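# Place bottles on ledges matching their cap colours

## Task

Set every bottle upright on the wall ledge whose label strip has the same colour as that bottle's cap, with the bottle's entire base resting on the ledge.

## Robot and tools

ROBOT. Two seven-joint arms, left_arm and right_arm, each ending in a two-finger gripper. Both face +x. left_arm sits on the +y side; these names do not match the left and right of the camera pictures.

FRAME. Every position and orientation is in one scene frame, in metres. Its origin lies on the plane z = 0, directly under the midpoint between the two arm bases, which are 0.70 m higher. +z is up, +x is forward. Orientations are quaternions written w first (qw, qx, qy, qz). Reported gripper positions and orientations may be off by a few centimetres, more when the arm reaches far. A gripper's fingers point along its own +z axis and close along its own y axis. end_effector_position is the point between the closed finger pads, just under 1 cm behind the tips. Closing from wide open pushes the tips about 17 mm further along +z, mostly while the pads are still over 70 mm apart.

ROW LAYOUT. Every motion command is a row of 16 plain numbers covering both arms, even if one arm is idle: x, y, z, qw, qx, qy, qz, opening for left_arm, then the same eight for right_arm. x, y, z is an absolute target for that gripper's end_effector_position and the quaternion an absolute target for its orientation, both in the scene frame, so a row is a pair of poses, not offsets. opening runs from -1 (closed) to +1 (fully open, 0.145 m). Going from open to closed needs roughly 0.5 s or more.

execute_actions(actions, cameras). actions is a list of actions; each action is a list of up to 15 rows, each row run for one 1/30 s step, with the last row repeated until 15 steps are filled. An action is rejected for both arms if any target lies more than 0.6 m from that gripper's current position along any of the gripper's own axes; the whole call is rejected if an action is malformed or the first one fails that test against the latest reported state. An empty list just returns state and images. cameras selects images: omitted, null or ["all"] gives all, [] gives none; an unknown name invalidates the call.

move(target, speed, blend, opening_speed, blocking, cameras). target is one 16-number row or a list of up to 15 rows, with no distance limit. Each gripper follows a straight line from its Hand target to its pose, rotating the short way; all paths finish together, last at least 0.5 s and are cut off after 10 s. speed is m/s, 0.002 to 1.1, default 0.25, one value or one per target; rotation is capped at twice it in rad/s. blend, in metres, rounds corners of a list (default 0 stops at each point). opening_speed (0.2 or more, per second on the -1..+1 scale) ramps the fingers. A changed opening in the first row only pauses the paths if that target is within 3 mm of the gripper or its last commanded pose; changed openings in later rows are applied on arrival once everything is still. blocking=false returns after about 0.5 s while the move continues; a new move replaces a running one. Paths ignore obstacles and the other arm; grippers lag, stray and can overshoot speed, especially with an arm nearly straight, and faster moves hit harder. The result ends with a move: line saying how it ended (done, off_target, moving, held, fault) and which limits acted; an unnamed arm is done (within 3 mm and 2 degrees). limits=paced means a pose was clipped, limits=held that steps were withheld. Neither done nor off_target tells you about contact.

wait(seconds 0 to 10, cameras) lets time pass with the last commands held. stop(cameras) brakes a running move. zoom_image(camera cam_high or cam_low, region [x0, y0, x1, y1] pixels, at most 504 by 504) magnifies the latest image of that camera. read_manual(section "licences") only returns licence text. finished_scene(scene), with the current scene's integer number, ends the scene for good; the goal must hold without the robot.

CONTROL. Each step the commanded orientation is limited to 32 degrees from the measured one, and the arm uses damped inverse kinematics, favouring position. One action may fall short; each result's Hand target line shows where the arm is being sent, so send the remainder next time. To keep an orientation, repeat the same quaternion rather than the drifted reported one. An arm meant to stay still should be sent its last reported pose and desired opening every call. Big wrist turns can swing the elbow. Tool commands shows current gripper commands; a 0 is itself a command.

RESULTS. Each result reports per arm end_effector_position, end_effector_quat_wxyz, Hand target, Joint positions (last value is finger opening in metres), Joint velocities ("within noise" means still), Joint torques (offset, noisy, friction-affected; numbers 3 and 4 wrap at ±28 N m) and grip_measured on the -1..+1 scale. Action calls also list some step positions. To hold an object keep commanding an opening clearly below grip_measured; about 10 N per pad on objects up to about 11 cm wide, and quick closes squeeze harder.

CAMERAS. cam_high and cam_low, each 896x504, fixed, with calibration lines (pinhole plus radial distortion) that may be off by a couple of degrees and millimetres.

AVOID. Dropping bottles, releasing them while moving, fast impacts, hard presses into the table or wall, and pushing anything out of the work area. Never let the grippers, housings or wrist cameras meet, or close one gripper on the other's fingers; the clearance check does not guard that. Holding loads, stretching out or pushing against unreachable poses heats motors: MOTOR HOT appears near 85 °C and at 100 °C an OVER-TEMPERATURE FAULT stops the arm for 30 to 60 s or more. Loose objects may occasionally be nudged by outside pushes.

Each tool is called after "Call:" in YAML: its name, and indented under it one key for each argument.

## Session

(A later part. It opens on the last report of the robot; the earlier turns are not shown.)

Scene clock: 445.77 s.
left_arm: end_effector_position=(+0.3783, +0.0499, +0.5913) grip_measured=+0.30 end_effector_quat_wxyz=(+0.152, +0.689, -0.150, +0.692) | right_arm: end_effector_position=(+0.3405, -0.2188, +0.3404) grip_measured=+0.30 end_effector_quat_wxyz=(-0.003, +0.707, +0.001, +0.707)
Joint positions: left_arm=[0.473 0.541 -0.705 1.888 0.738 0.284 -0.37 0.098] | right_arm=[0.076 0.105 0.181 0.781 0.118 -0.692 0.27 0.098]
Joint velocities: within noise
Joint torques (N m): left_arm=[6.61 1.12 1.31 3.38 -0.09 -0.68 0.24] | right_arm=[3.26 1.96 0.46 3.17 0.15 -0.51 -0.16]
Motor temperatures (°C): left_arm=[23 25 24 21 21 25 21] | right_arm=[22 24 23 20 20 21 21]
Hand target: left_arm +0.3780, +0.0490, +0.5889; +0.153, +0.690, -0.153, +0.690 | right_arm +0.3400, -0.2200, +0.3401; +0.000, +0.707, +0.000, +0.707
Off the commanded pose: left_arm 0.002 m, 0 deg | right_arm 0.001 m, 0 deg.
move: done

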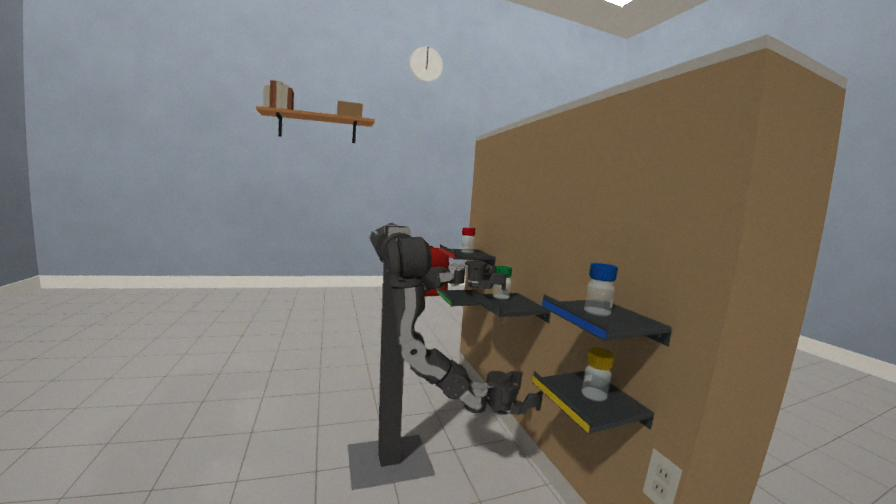

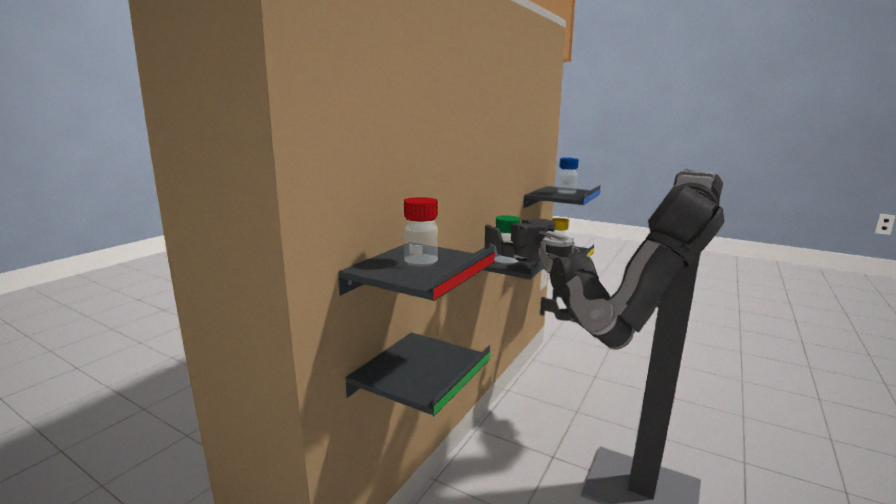

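Call:
move:
  target:
    - [0.378,0.049,0.590,0.153,0.69,-0.153,0.69,-0.7,0.34,-0.22,0.34,0,0.7071,0,0.7071,0.3]
    - [0.378,0.049,0.638,0.153,0.69,-0.153,0.69,-0.7,0.34,-0.22,0.34,0,0.7071,0,0.7071,0.3]
  speed: 0.1
  opening_speed: 1.2
  cameras: []

Call:
move:
  target:
    - [0.28,0.13,0.638,0.153,0.69,-0.153,0.69,-0.7,0.34,-0.22,0.34,0,0.7071,0,0.7071,0.3]
    - [0.225,0.28,0.56,0.076,0.703,-0.076,0.703,-0.7,0.34,-0.22,0.34,0,0.7071,0,0.7071,0.3]
    - [0.225,0.41,0.538,0,0.7071,0,0.7071,-0.7,0.34,-0.22,0.34,0,0.7071,0,0.7071,0.3]
    - [0.385,0.41,0.536,0,0.7071,0,0.7071,-0.7,0.34,-0.22,0.34,0,0.7071,0,0.7071,0.3]
  speed: [0.2,0.2,0.2,0.13]
  blend: [0.02,0.03,0,0]

Call:
zoom_image:
  camera: "cam_low"
  region: [330, 160, 630, 420]

Scene clock: 468.70 s.
left_arm: end_effector_position=(+0.3781, +0.0486, +0.6368) grip_measured=-0.25 end_effector_quat_wxyz=(+0.153, +0.692, -0.156, +0.688) | right_arm: end_effector_position=(+0.3405, -0.2188, +0.3404) grip_measured=+0.30 end_effector_quat_wxyz=(-0.003, +0.707, +0.001, +0.707)
Joint positions: left_arm=[0.585 0.521 -0.637 1.974 0.843 0.491 -0.417 0.057] | right_arm=[0.076 0.105 0.181 0.781 0.118 -0.692 0.27 0.098]
Joint velocities: within noise
Joint torques (N m): left_arm=[6.84 0.28 2.43 3.93 -0.09 -0.81 -0.05] | right_arm=[3.23 1.91 0.46 3.14 0.17 -0.53 -0.18]
Motor temperatures (°C): left_arm=[25 23 24 22 21 25 21] | right_arm=[22 23 22 20 20 21 21]
Hand target: left_arm +0.3780, +0.0490, +0.6379; +0.153, +0.691, -0.153, +0.690 | right_arm +0.3400, -0.2200, +0.3401; +0.000, +0.707, +0.000, +0.707
Off the commanded pose: left_arm 0.001 m, 1 deg | right_arm 0.001 m, 0 deg.
move: done
No camera images: "cameras" was empty.

Scene clock: 472.60 s.
left_arm: end_effector_position=(+0.3852, +0.4110, +0.5371) grip_measured=-0.25 end_effector_quat_wxyz=(-0.002, +0.708, +0.001, +0.706) | right_arm: end_effector_position=(+0.3405, -0.2188, +0.3404) grip_measured=+0.30 end_effector_quat_wxyz=(-0.003, +0.707, +0.001, +0.707)
Joint positions: left_arm=[0.181 0.906 0.021 1.072 0.885 -0.117 0.397 0.057] | right_arm=[0.076 0.105 0.181 0.781 0.118 -0.692 0.27 0.098]
Joint velocities: within noise
Joint torques (N m): left_arm=[5.55 6.95 2.25 3.15 0.37 -0.78 0.23] | right_arm=[3.15 1.78 0.46 3.12 0.15 -0.52 -0.16]
Motor temperatures (°C): left_arm=[24 23 24 22 21 25 21] | right_arm=[22 23 22 20 20 21 21]
Hand target: left_arm +0.3850, +0.4100, +0.5360; +0.000, +0.707, +0.000, +0.707 | right_arm +0.3400, -0.2200, +0.3401; +0.000, +0.707, +0.000, +0.707
Off the commanded pose: left_arm 0.001 m, 0 deg | right_arm 0.001 m, 0 deg.
move: done

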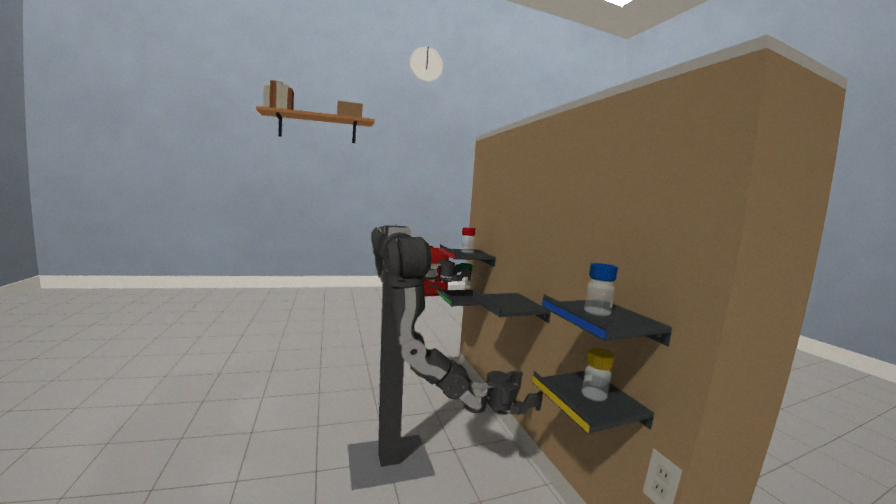

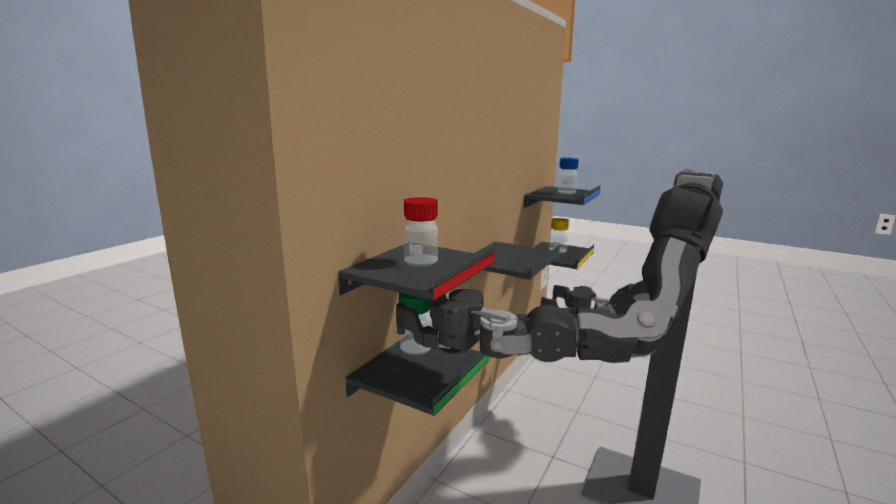

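Scaled by 1.680 from the camera's 896x504 image, which has a finer 1280x720 frame.

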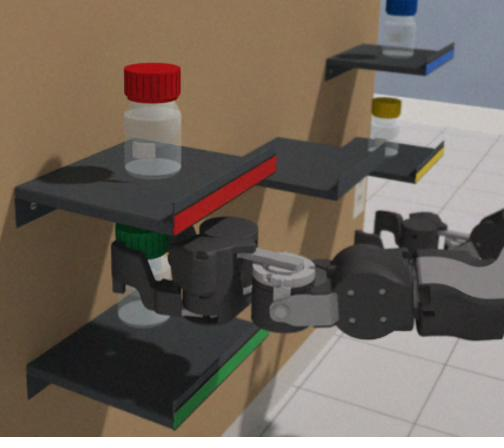

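Upright. Lower to contact.

Call:
move:
  target:
    - [0.385,0.41,0.508,0,0.7071,0,0.7071,-0.7,0.34,-0.22,0.34,0,0.7071,0,0.7071,0.3]
    - [0.385,0.41,0.485,0,0.7071,0,0.7071,-0.7,0.34,-0.22,0.34,0,0.7071,0,0.7071,0.3]
  speed: [0.06,0.03]

Call:
zoom_image:
  camera: "cam_low"
  region: [330, 200, 550, 420]

Scene clock: 479.73 s.
left_arm: end_effector_position=(+0.3867, +0.4130, +0.5002) grip_measured=-0.25 end_effector_quat_wxyz=(-0.005, +0.688, +0.000, +0.725) | right_arm: end_effector_position=(+0.3405, -0.2188, +0.3404) grip_measured=+0.30 end_effector_quat_wxyz=(-0.003, +0.707, +0.001, +0.707)
Joint positions: left_arm=[0.273 0.824 -0.086 0.838 0.88 -0.336 0.484 0.057] | right_arm=[0.076 0.105 0.181 0.781 0.118 -0.692 0.27 0.098]
Joint velocities: within noise
Joint torques (N m): left_arm=[4.05 5.71 -0.1 1.73 -0.05 0.27 0.13] | right_arm=[3.28 1.78 0.47 3.12 0.17 -0.53 -0.16]
Motor temperatures (°C): left_arm=[24 24 24 22 21 25 21] | right_arm=[22 23 22 20 20 21 21]
Hand target: left_arm +0.3845, +0.4098, +0.4851; +0.000, +0.707, +0.000, +0.707 | right_arm +0.3400, -0.2200, +0.3401; +0.000, +0.707, +0.000, +0.707
Off the commanded pose: left_arm 0.016 m, 3 deg | right_arm 0.001 m, 0 deg.
move: off_target (left_arm)

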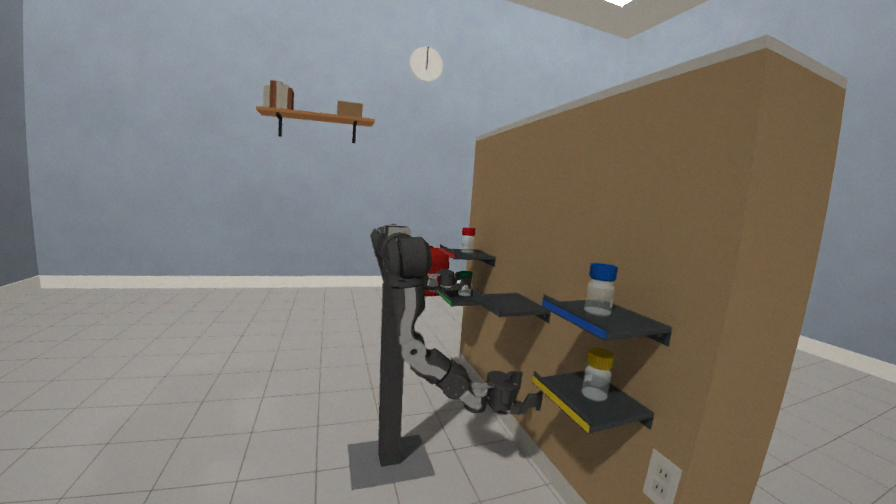

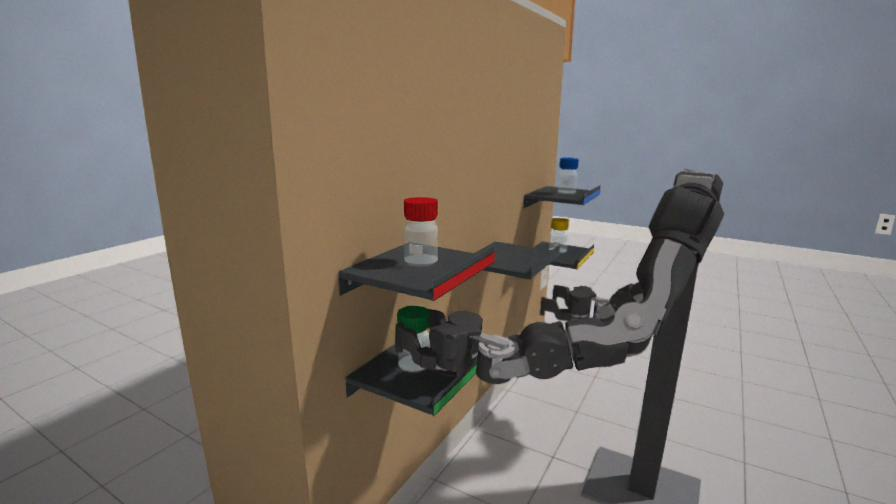

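Scaled by 2.291 from the camera's 896x504 image, which has a finer 1280x720 frame.

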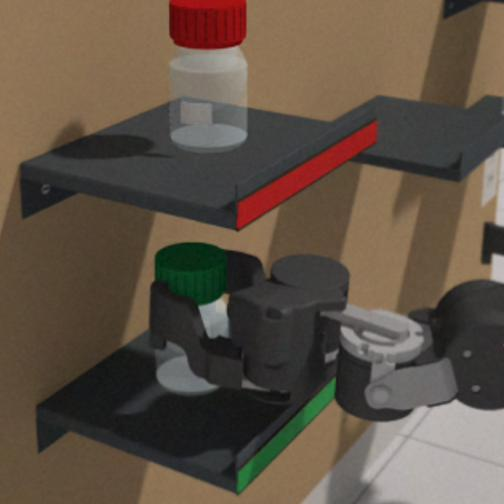

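Call:
move:
  target:
    - [0.383,0.411,0.498,0,0.7071,0,0.7071,-0.7,0.34,-0.22,0.34,0,0.7071,0,0.7071,0.3]
    - [0.383,0.411,0.498,0,0.7071,0,0.7071,0.3,0.34,-0.22,0.34,0,0.7071,0,0.7071,0.3]
    - [0.383,0.411,0.502,0,0.7071,0,0.7071,0.3,0.34,-0.22,0.34,0,0.7071,0,0.7071,0.3]
    - [0.23,0.41,0.512,0,0.7071,0,0.7071,0.3,0.34,-0.22,0.34,0,0.7071,0,0.7071,0.3]
  speed: [0.05,0.05,0.05,0.15]
  opening_speed: 1

Call:
zoom_image:
  camera: "cam_low"
  region: [330, 160, 630, 420]

Call:
zoom_image:
  camera: "cam_high"
  region: [420, 210, 680, 430]

Scene clock: 496.50 s.
left_arm: end_effector_position=(+0.2298, +0.4108, +0.5110) grip_measured=+0.30 end_effector_quat_wxyz=(-0.002, +0.708, +0.002, +0.706) | right_arm: end_effector_position=(+0.3405, -0.2188, +0.3404) grip_measured=+0.30 end_effector_quat_wxyz=(-0.003, +0.707, +0.001, +0.707)
Joint positions: left_arm=[-0.825 0.832 0.57 1.472 1.096 -0.399 0.486 0.098] | right_arm=[0.076 0.105 0.181 0.781 0.118 -0.692 0.27 0.098]
Joint velocities: within noise
Joint torques (N m): left_arm=[0.15 5.5 3.1 2.97 0.4 -0.6 0.23] | right_arm=[3.34 1.78 0.42 3.25 0.18 -0.5 -0.15]
Motor temperatures (°C): left_arm=[24 25 24 22 21 25 21] | right_arm=[22 23 22 20 20 21 21]
Hand target: left_arm +0.2301, +0.4100, +0.5121; +0.000, +0.707, +0.000, +0.707 | right_arm +0.3400, -0.2200, +0.3401; +0.000, +0.707, +0.000, +0.707
Off the commanded pose: left_arm 0.001 m, 0 deg | right_arm 0.001 m, 0 deg.
move: done; target 2's new opening was sent with left_arm's hand 0.004 m and 1 deg from that target

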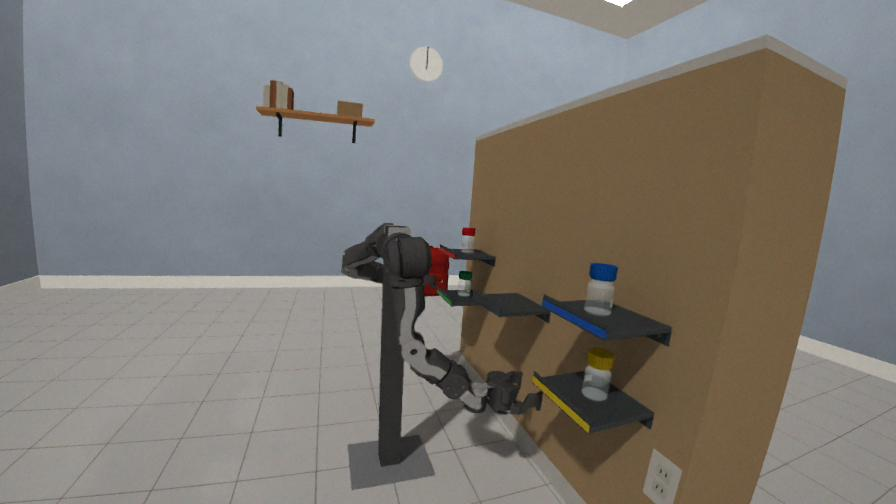

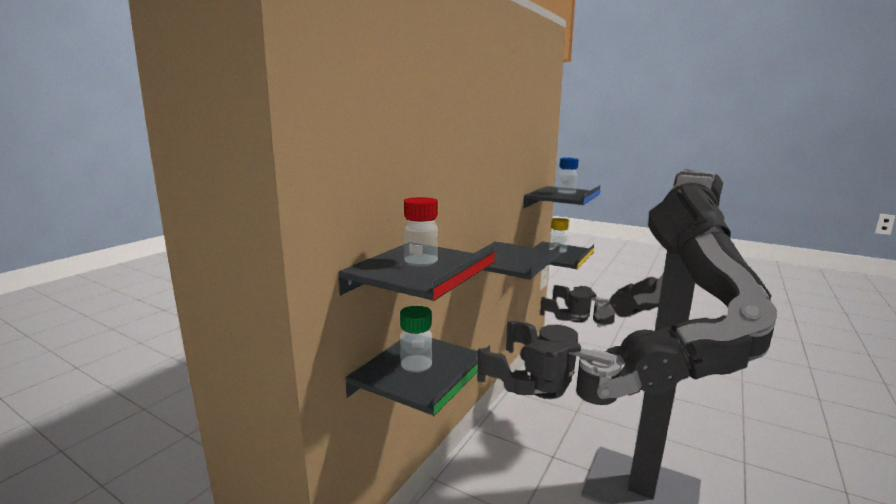

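Scaled by 1.680 from the camera's 896x504 image, which has a finer 1280x720 frame.

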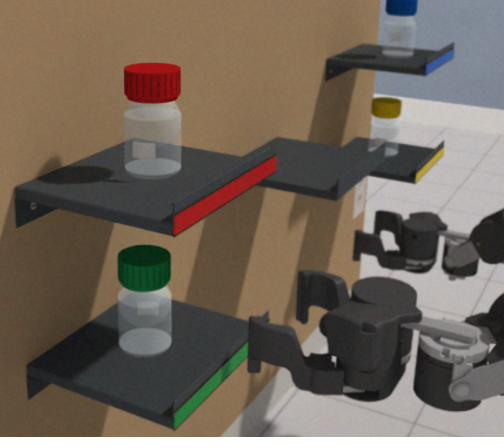

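Scaled by 1.938 from the camera's 896x504 image, which has a finer 1280x720 frame.

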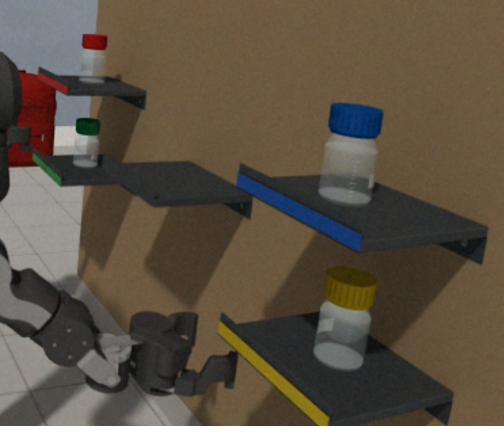

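Call:
finished_scene:
  scene: 2

The scene is finished: the task was done.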